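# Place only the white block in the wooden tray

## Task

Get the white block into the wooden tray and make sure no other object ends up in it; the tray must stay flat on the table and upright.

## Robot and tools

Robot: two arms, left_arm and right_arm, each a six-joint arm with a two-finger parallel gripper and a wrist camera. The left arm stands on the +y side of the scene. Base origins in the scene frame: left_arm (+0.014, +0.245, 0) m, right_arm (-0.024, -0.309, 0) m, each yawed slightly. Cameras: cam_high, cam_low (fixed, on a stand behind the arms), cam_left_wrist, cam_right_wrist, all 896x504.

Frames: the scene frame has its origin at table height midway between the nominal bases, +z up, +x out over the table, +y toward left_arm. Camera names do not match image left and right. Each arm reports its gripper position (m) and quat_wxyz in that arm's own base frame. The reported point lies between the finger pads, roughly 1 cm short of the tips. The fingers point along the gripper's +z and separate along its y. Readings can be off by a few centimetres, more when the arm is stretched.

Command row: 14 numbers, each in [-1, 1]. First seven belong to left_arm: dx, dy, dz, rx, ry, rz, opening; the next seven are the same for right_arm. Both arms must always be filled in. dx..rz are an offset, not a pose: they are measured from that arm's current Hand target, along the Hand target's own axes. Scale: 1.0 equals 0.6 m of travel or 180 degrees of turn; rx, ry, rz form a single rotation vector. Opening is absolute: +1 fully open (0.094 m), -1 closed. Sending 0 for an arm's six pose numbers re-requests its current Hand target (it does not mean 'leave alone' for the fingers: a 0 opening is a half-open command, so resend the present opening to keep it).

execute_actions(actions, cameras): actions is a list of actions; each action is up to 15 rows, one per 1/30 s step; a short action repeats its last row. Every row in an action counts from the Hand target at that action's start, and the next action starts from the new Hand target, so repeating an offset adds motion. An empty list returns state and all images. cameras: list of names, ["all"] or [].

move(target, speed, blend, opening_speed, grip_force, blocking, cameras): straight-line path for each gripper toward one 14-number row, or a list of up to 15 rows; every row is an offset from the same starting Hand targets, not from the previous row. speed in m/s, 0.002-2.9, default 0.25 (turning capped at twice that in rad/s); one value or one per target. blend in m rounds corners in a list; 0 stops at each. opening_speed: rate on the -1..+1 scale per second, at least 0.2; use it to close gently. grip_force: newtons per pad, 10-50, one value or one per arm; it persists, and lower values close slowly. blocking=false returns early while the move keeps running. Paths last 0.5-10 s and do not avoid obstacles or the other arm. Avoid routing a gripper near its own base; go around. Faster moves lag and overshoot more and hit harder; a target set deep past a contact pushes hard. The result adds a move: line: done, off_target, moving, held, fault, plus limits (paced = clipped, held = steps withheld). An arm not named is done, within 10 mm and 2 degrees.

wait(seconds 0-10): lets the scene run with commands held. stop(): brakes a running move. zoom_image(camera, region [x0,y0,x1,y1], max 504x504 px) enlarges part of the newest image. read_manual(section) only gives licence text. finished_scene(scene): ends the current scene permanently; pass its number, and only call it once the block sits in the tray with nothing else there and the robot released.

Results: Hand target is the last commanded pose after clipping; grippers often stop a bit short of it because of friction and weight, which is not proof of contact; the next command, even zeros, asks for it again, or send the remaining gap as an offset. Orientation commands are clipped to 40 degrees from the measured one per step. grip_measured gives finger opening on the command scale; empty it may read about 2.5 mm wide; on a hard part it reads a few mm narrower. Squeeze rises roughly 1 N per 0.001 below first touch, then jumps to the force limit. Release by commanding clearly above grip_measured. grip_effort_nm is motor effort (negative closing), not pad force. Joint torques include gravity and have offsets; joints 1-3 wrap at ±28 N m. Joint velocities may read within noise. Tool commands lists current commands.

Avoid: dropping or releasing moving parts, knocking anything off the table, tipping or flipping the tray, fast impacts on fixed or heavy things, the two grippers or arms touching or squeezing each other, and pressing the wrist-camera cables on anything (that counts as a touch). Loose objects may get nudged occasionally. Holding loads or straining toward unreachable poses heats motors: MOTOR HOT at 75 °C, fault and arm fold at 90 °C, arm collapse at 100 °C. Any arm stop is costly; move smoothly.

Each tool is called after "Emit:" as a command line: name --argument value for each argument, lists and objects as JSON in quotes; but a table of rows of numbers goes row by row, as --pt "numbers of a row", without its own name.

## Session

Emit:
execute_actions --actions '[]'

Scene clock: 0.00 s.
left_arm: end_effector_position=(+0.3237, +0.0326, +0.0686) grip_measured=+1.000 grip_effort_nm=n/a end_effector_quat_wxyz=(+0.421, -0.375, +0.826, +0.012) | right_arm: end_effector_position=(+0.3215, -0.0611, +0.0927) grip_measured=-0.986 grip_effort_nm=n/a end_effector_quat_wxyz=(+0.560, +0.264, +0.763, +0.186)
Joint positions: left_arm=[-0.143 1.261 0.458 0.007 -0.443 -0.811 0.094] | right_arm=[-0.382 1.265 0.11 0.825 -0.351 0.536 0.001]
Joint velocities: within noise
Joint torques (N m): no reading
Heat: left arm: 28 °C; right arm: 28 °C.
Hand target: left_arm +0.3216, +0.0346, +0.0688; +0.418, -0.375, +0.827, +0.019 | right_arm +0.3220, -0.0612, +0.0938; +0.561, +0.262, +0.764, +0.185
Tool commands: left_gripper/opening=+1.0 right_gripper/opening=-1.0

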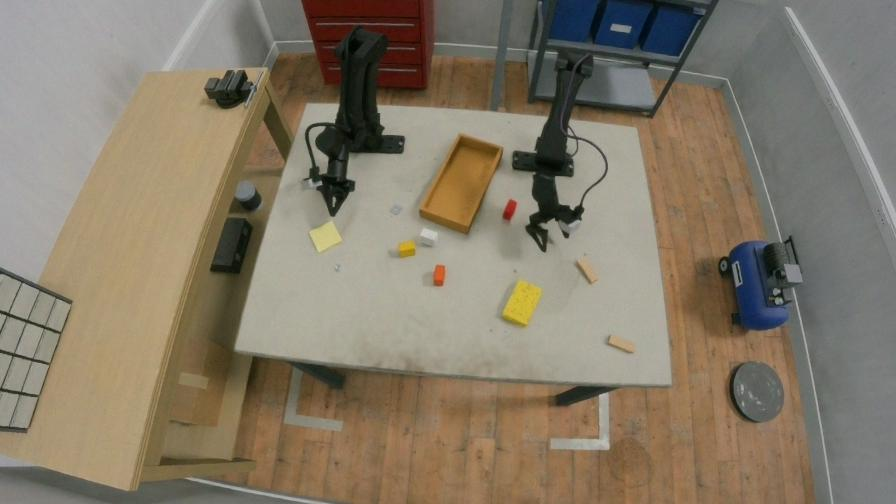

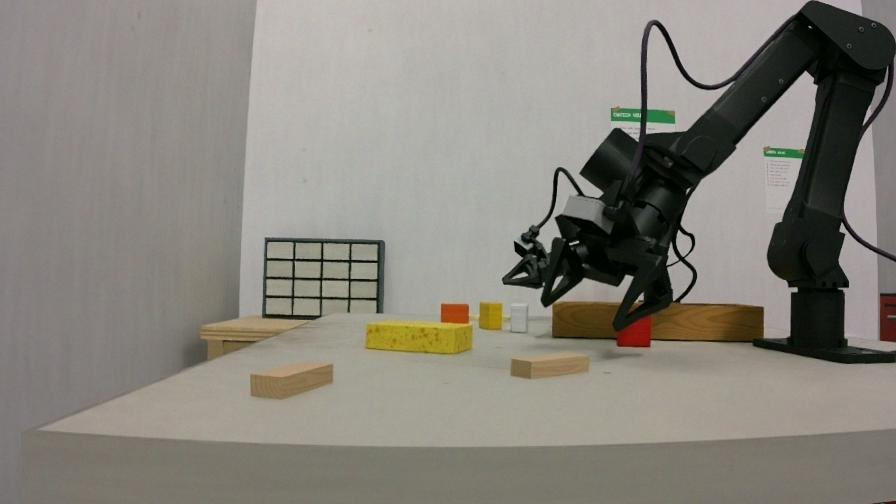

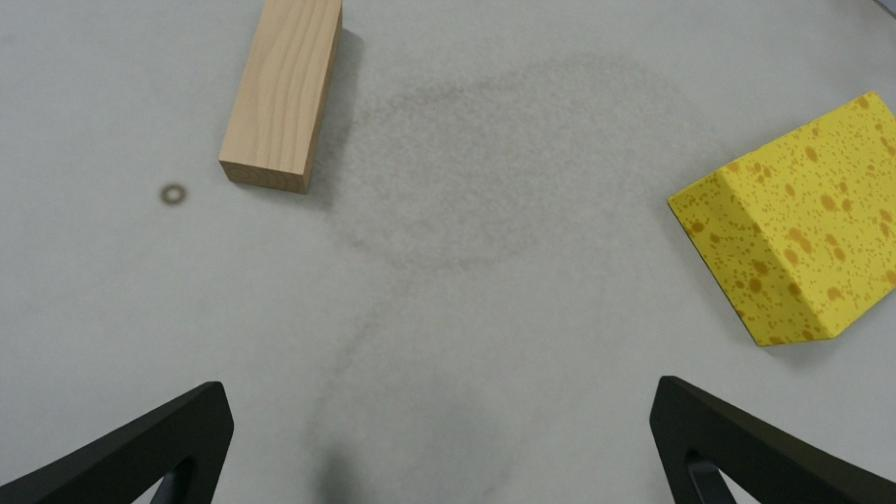

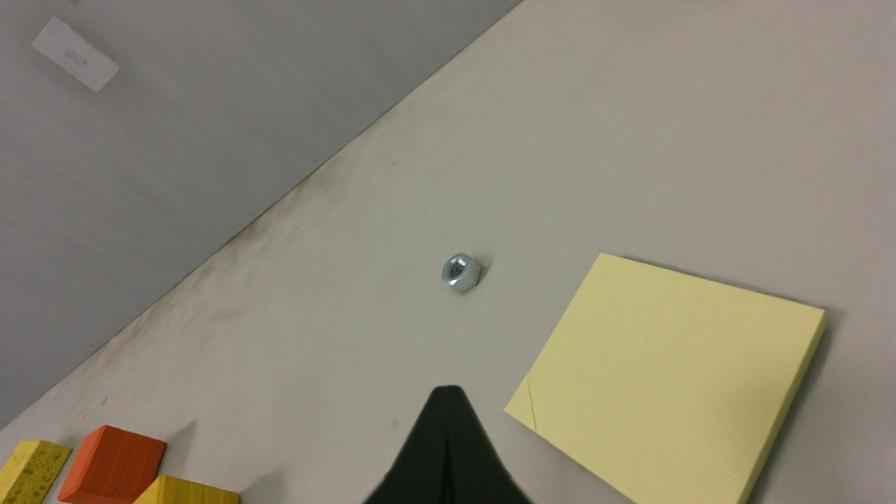

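Emit:
zoom_image --camera "cam_high" --region '[380, 120, 560, 300]'

Scaled by 2.800 from the camera's 896x504 image, which has a finer 1280x720 frame.

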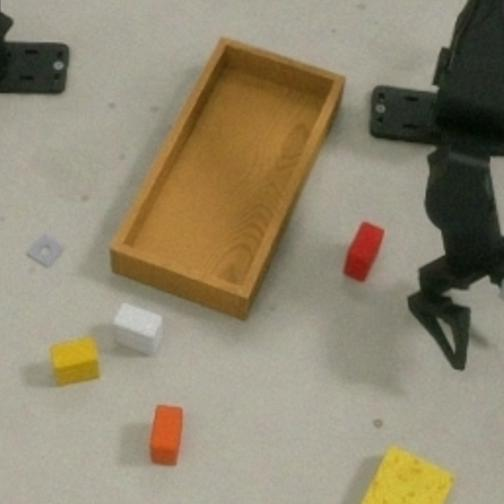

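Emit:
zoom_image --camera "cam_high" --region '[390, 205, 480, 295]'

Scaled by 5.600 from the camera's 896x504 image, which has a finer 1280x720 frame.

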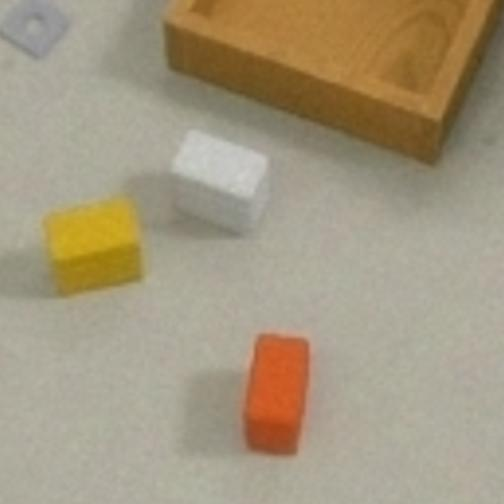

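Emit:
move --target '[0, 0, 0, 0, 0, 0, 1, 0.1787, 0.338, 0.0245, 0.1802, 0.3614, -0.1023, 0.7]' --speed 0.35 --cameras '["cam_right_wrist", "cam_high"]'

Scene clock: 35.60 s.
left_arm: end_effector_position=(+0.3237, +0.0326, +0.0686) grip_measured=+1.000 grip_effort_nm=-0.04 end_effector_quat_wxyz=(+0.421, -0.375, +0.826, +0.012) | right_arm: end_effector_position=(+0.3477, +0.1633, +0.1318) grip_measured=+0.698 grip_effort_nm=0.10 end_effector_quat_wxyz=(+0.014, +0.137, +0.990, +0.008)
Joint positions: left_arm=[-0.143 1.261 0.458 0.007 -0.443 -0.811 0.094] | right_arm=[0.438 1.98 1.825 -1.384 0.002 0.713 0.08]
Joint torques (N m): left_arm=[-0.02 -3.34 6.54 1.7 -0.21 0] | right_arm=[0.18 -7.88 10.48 0.14 -0.02 0.09]
Heat: left arm: 31 °C; right arm: 31 °C.
Hand target: left_arm +0.3216, +0.0346, +0.0688; +0.418, -0.375, +0.827, +0.019 | right_arm +0.3499, +0.1648, +0.1245; +0.000, +0.144, +0.990, +0.000
Off the commanded pose: left_arm 0.003 m, 1 deg | right_arm 0.008 m, 2 deg.
move: done
Images, in order (width x height): cam_high 896x504, cam_right_wrist 896x504.

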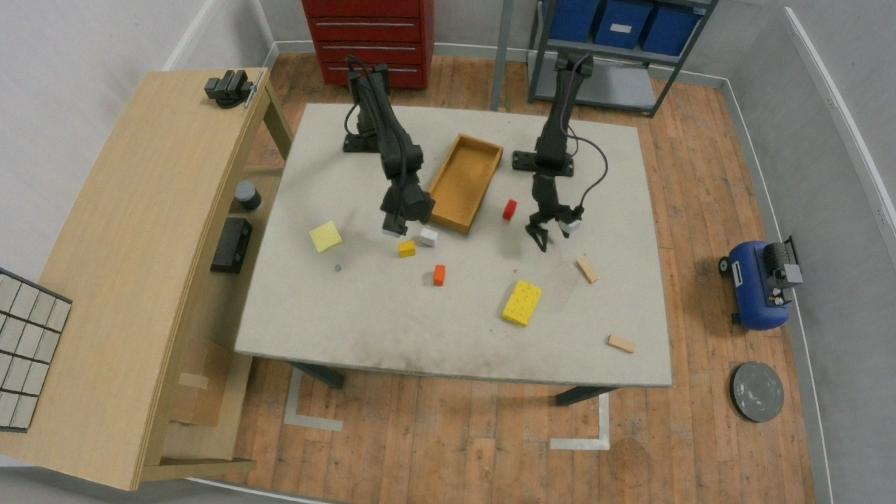

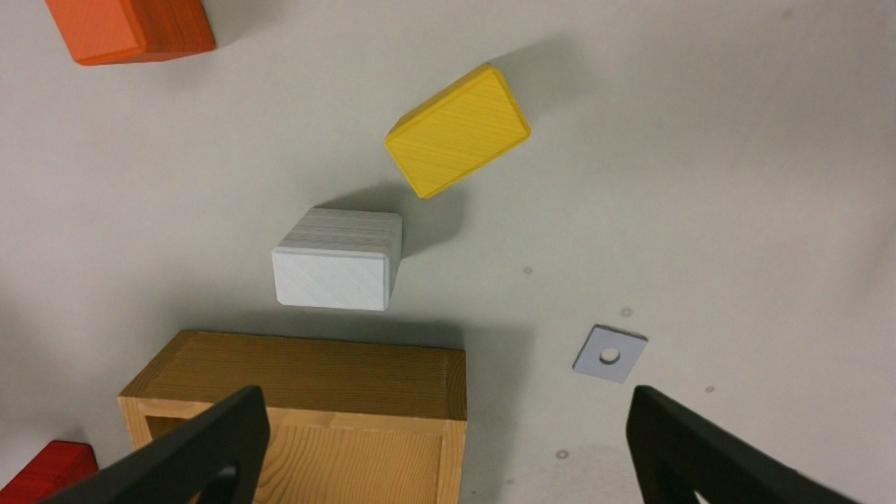

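Emit:
move --target '[0, 0, 0, 0, 0, 0, 1, 0.0123, 0.0775, 0.0925, 0, 0, 0.0194, 0.6]' --speed 0.2 --cameras '["cam_right_wrist"]'

Scene clock: 60.10 s.
left_arm: end_effector_position=(+0.3237, +0.0326, +0.0686) grip_measured=+1.000 grip_effort_nm=-0.03 end_effector_quat_wxyz=(+0.421, -0.375, +0.826, +0.012) | right_arm: end_effector_position=(+0.3546, +0.2126, +0.0853) grip_measured=+0.602 grip_effort_nm=-0.15 end_effector_quat_wxyz=(+0.010, +0.165, +0.986, +0.010)
Joint positions: left_arm=[-0.143 1.261 0.458 0.007 -0.443 -0.811 0.094] | right_arm=[0.536 2.105 1.825 -1.263 -0.003 0.868 0.075]
Joint torques (N m): left_arm=[-0.08 -3.29 6.52 1.68 -0.22 -0.01] | right_arm=[-0.18 -9.58 6.93 0.49 0.03 0.1]
Heat: left arm: 32 °C; right arm: 31 °C.
Hand target: left_arm +0.3216, +0.0346, +0.0688; +0.418, -0.375, +0.827, +0.019 | right_arm +0.3560, +0.2116, +0.0690; +0.000, +0.174, +0.985, +0.000
Off the commanded pose: left_arm 0.003 m, 1 deg | right_arm 0.016 m, 2 deg.
move: off_target (right_arm)
Images, in order (width x height): cam_right_wrist 896x504.

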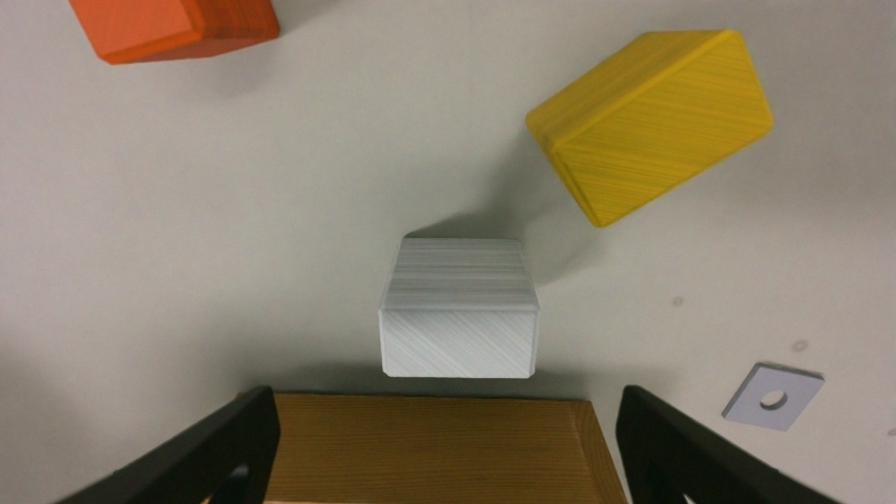

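Emit:
move --pt "0 0 0 0 0 0 1 0.0073 -0.005 0.0833 0 0 0 0.6" --pt "0 0 0 0 0 0 1 0.0073 -0.005 0.0833 0 0 0 -0.18" --speed 0.15 --opening_speed 0.9 --cameras '["cam_right_wrist"]'

Scene clock: 69.83 s.
left_arm: end_effector_position=(+0.3237, +0.0326, +0.0686) grip_measured=+1.000 grip_effort_nm=-0.03 end_effector_quat_wxyz=(+0.421, -0.375, +0.826, +0.012) | right_arm: end_effector_position=(+0.3538, +0.2121, +0.0393) grip_measured=-0.072 grip_effort_nm=-1.05 end_effector_quat_wxyz=(+0.014, +0.167, +0.986, +0.014)
Joint positions: left_arm=[-0.143 1.261 0.458 0.007 -0.443 -0.811 0.094] | right_arm=[0.536 2.115 1.656 -1.072 -0.003 0.873 0.044]
Joint torques (N m): left_arm=[0.16 -3.29 6.38 1.66 -0.18 0.02] | right_arm=[0.13 -9.13 6.23 0.52 0.03 0.08]
Heat: left arm: 32 °C; right arm: 31 °C.
Hand target: left_arm +0.3216, +0.0346, +0.0688; +0.418, -0.375, +0.827, +0.019 | right_arm +0.3508, +0.2103, +0.0191; +0.000, +0.174, +0.985, +0.000
Off the commanded pose: left_arm 0.003 m, 1 deg | right_arm 0.021 m, 2 deg.
move: off_target (right_arm); target 2's new opening was sent with right_arm's hand 0.021 m and 2 deg from that target
Images, in order (width x height): cam_right_wrist 896x504.

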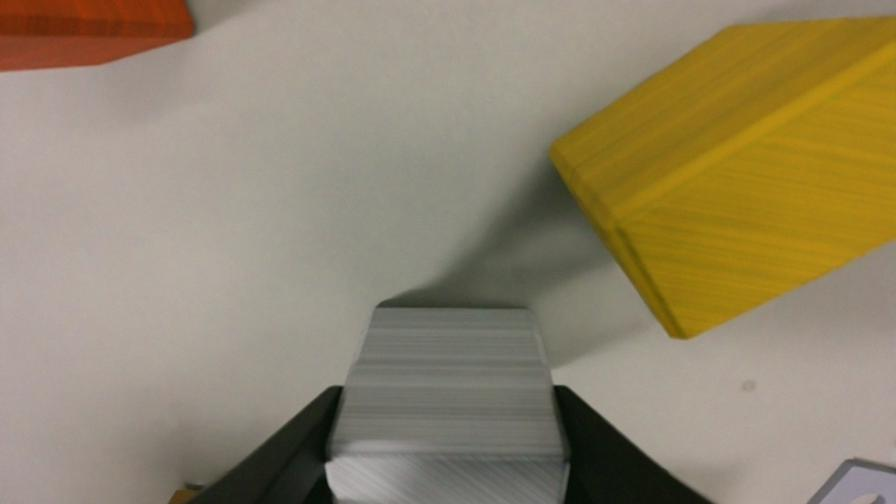

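Emit:
move --pt "0 0 0 0 0 0 1 0 0 -0.1667 0 0 0 -0.2" --pt "0 0 0 0 0 0 1 0.3228 0.0302 -0.1667 0 0 -0.158 -0.2" --speed 0.25 --blend '[0.02, 0]' --cameras '["cam_right_wrist", "cam_high"]'

Scene clock: 79.10 s.
left_arm: end_effector_position=(+0.3237, +0.0326, +0.0686) grip_measured=+1.000 grip_effort_nm=-0.04 end_effector_quat_wxyz=(+0.421, -0.375, +0.826, +0.012) | right_arm: end_effector_position=(+0.1729, +0.2960, +0.1097) grip_measured=-0.072 grip_effort_nm=-1.06 end_effector_quat_wxyz=(-0.015, -0.083, +0.996, -0.014)
Joint positions: left_arm=[-0.143 1.261 0.458 0.007 -0.443 -0.811 0.094] | right_arm=[1.035 1.883 1.604 -1.332 -0.008 0.868 0.044]
Joint torques (N m): left_arm=[-0.09 -3.41 6.54 1.68 -0.22 0.01] | right_arm=[-0.4 -13.74 5.76 0.36 0.07 0.09]
Heat: left arm: 33 °C; right arm: 31 °C.
Hand target: left_arm +0.3216, +0.0346, +0.0688; +0.418, -0.375, +0.827, +0.019 | right_arm +0.1751, +0.2935, +0.1190; +0.000, -0.074, +0.997, +0.000
Off the commanded pose: left_arm 0.003 m, 1 deg | right_arm 0.010 m, 3 deg.
move: off_target (right_arm)
Images, in order (width x height): cam_high 896x504, cam_right_wrist 896x504.

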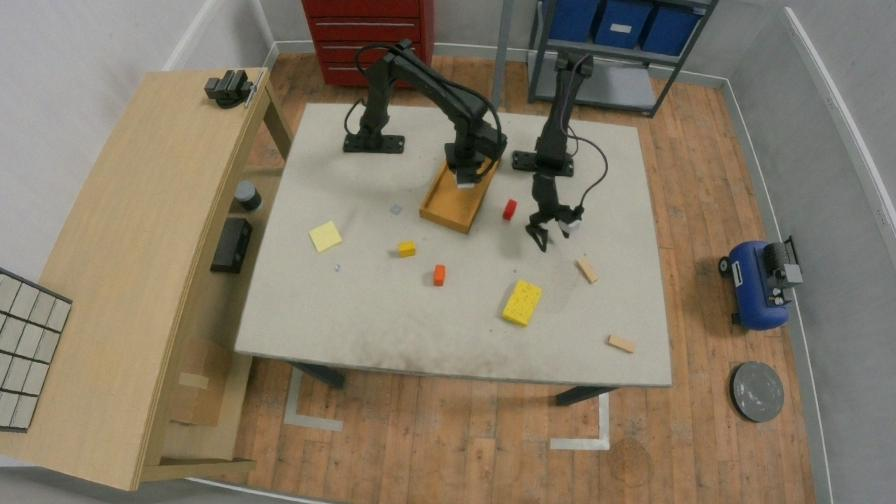

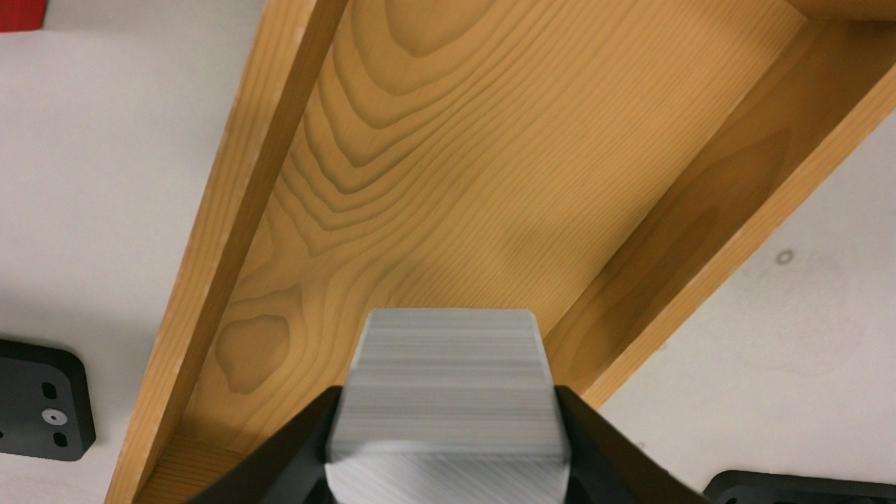

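Emit:
move --target '[0, 0, 0, 0, 0, 0, 1, 0, 0, 0.105, -0.0185, -0.0175, 0, -0.2]' --speed 0.15

Scene clock: 91.53 s.
left_arm: end_effector_position=(+0.3237, +0.0326, +0.0686) grip_measured=+1.000 grip_effort_nm=-0.04 end_effector_quat_wxyz=(+0.421, -0.375, +0.826, +0.012) | right_arm: end_effector_position=(+0.1724, +0.2946, +0.0497) grip_measured=-0.072 grip_effort_nm=-1.06 end_effector_quat_wxyz=(+0.011, -0.082, +0.996, +0.021)
Joint positions: left_arm=[-0.143 1.261 0.458 0.007 -0.443 -0.811 0.094] | right_arm=[1.035 1.834 1.298 -0.989 -0.006 0.872 0.044]
Joint torques (N m): left_arm=[0.1 -3.26 6.58 1.68 -0.19 0.01] | right_arm=[-0.16 -12.38 5.71 0.54 0.11 0.08]
Heat: left arm: 33 °C; right arm: 32 °C.
Hand target: left_arm +0.3216, +0.0346, +0.0688; +0.418, -0.375, +0.827, +0.019 | right_arm +0.1751, +0.2935, +0.0560; +0.025, -0.074, +0.996, +0.031
Off the commanded pose: left_arm 0.003 m, 1 deg | right_arm 0.007 m, 2 deg.
move: done

Emit:
move --target '[0, 0, 0, 0, 0, 0, 1, 0, 0, 0.0075, 0, 0, 0, -0.2]' --speed 0.05 --cameras '["cam_right_wrist"]'

Scene clock: 94.67 s.
left_arm: end_effector_position=(+0.3237, +0.0326, +0.0686) grip_measured=+1.000 grip_effort_nm=-0.03 end_effector_quat_wxyz=(+0.421, -0.375, +0.826, +0.012) | right_arm: end_effector_position=(+0.1730, +0.2956, +0.0486) grip_measured=-0.072 grip_effort_nm=-1.06 end_effector_quat_wxyz=(+0.013, -0.081, +0.996, +0.023)
Joint positions: left_arm=[-0.143 1.261 0.458 0.007 -0.443 -0.811 0.094] | right_arm=[1.035 1.834 1.293 -0.978 -0.006 0.872 0.044]
Joint torques (N m): left_arm=[0.13 -3.1 6.42 1.69 -0.2 0.02] | right_arm=[-0.16 -11.79 5.22 0.63 0.11 0.08]
Heat: left arm: 33 °C; right arm: 32 °C.
Hand target: left_arm +0.3216, +0.0346, +0.0688; +0.418, -0.375, +0.827, +0.019 | right_arm +0.1753, +0.2938, +0.0515; +0.025, -0.074, +0.996, +0.031
Off the commanded pose: left_arm 0.003 m, 1 deg | right_arm 0.004 m, 2 deg.
move: done
Images, in order (width x height): cam_right_wrist 896x504.

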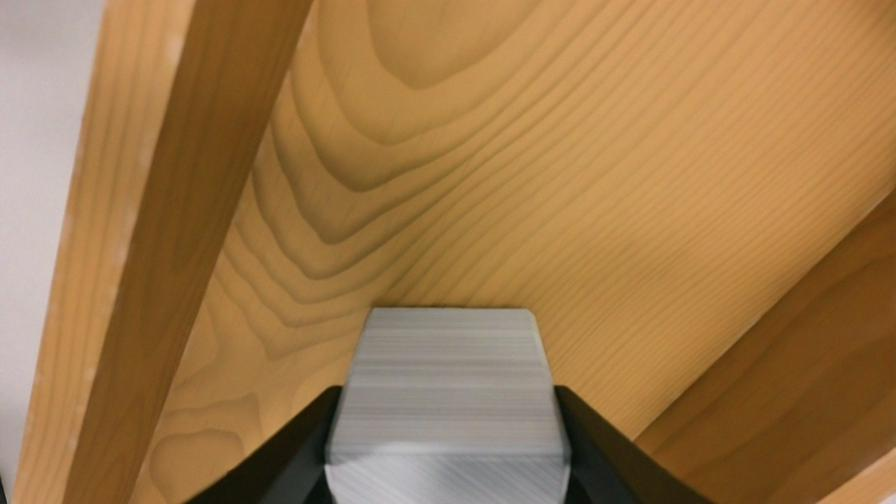

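Emit:
move --pt "0 0 0 0 0 0 1 0 0 -0.005 0 0 0 -0.2" --pt "0 0 0 0 0 0 1 0 0 -0.005 0 0 0 0.45" --pt "0 0 0 0 0 0 1 0 0 -0.15 0 0 0 0.45" --speed '[0.1, 0.1, 0.2]' --opening_speed 0.9 --cameras '["cam_right_wrist", "cam_high"]'

Scene clock: 100.97 s.
left_arm: end_effector_position=(+0.3237, +0.0326, +0.0686) grip_measured=+1.000 grip_effort_nm=-0.04 end_effector_quat_wxyz=(+0.421, -0.375, +0.826, +0.012) | right_arm: end_effector_position=(+0.1697, +0.2894, +0.1307) grip_measured=+0.448 grip_effort_nm=0.10 end_effector_quat_wxyz=(+0.016, -0.081, +0.996, +0.027)
Joint positions: left_arm=[-0.143 1.261 0.458 0.007 -0.443 -0.811 0.094] | right_arm=[1.035 1.753 1.522 -1.278 -0.005 0.874 0.068]
Joint torques (N m): left_arm=[0.1 -3.26 6.39 1.65 -0.22 -0.01] | right_arm=[0.01 -10.3 9.51 0.24 0.1 0.08]
Heat: left arm: 33 °C; right arm: 33 °C.
Hand target: left_arm +0.3216, +0.0346, +0.0688; +0.418, -0.375, +0.827, +0.019 | right_arm +0.1711, +0.2879, +0.1412; +0.025, -0.073, +0.996, +0.031
Off the commanded pose: left_arm 0.003 m, 1 deg | right_arm 0.011 m, 1 deg.
move: off_target (right_arm)
Images, in order (width x height): cam_high 896x504, cam_right_wrist 896x504.

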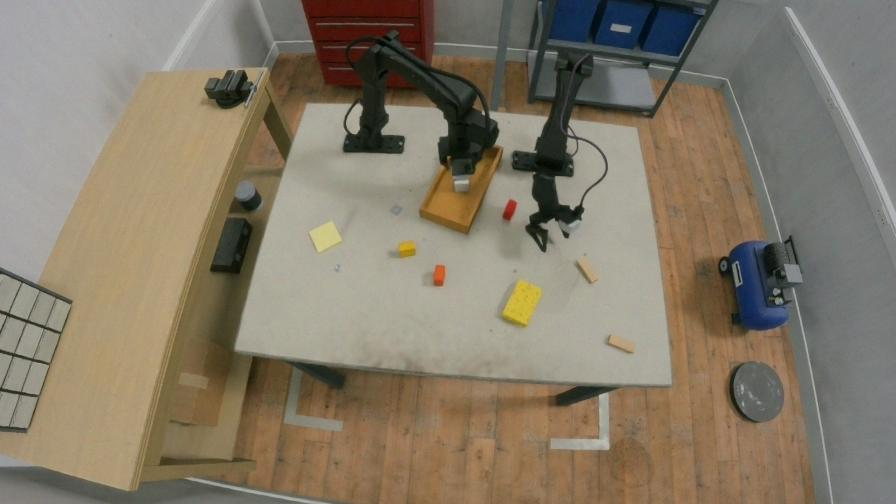

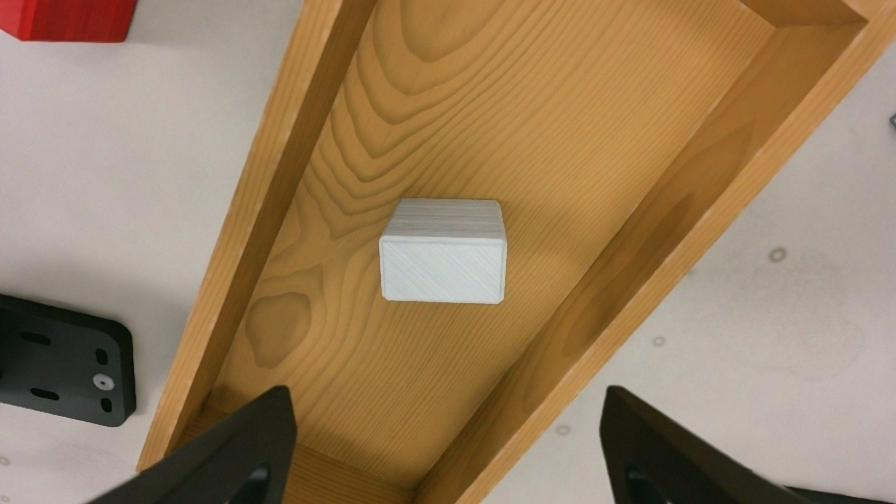

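The white block is resting flat inside the tray, and the arm is clear of it.

Emit:
finished_scene --scene 2

The scene is finished: the task was done.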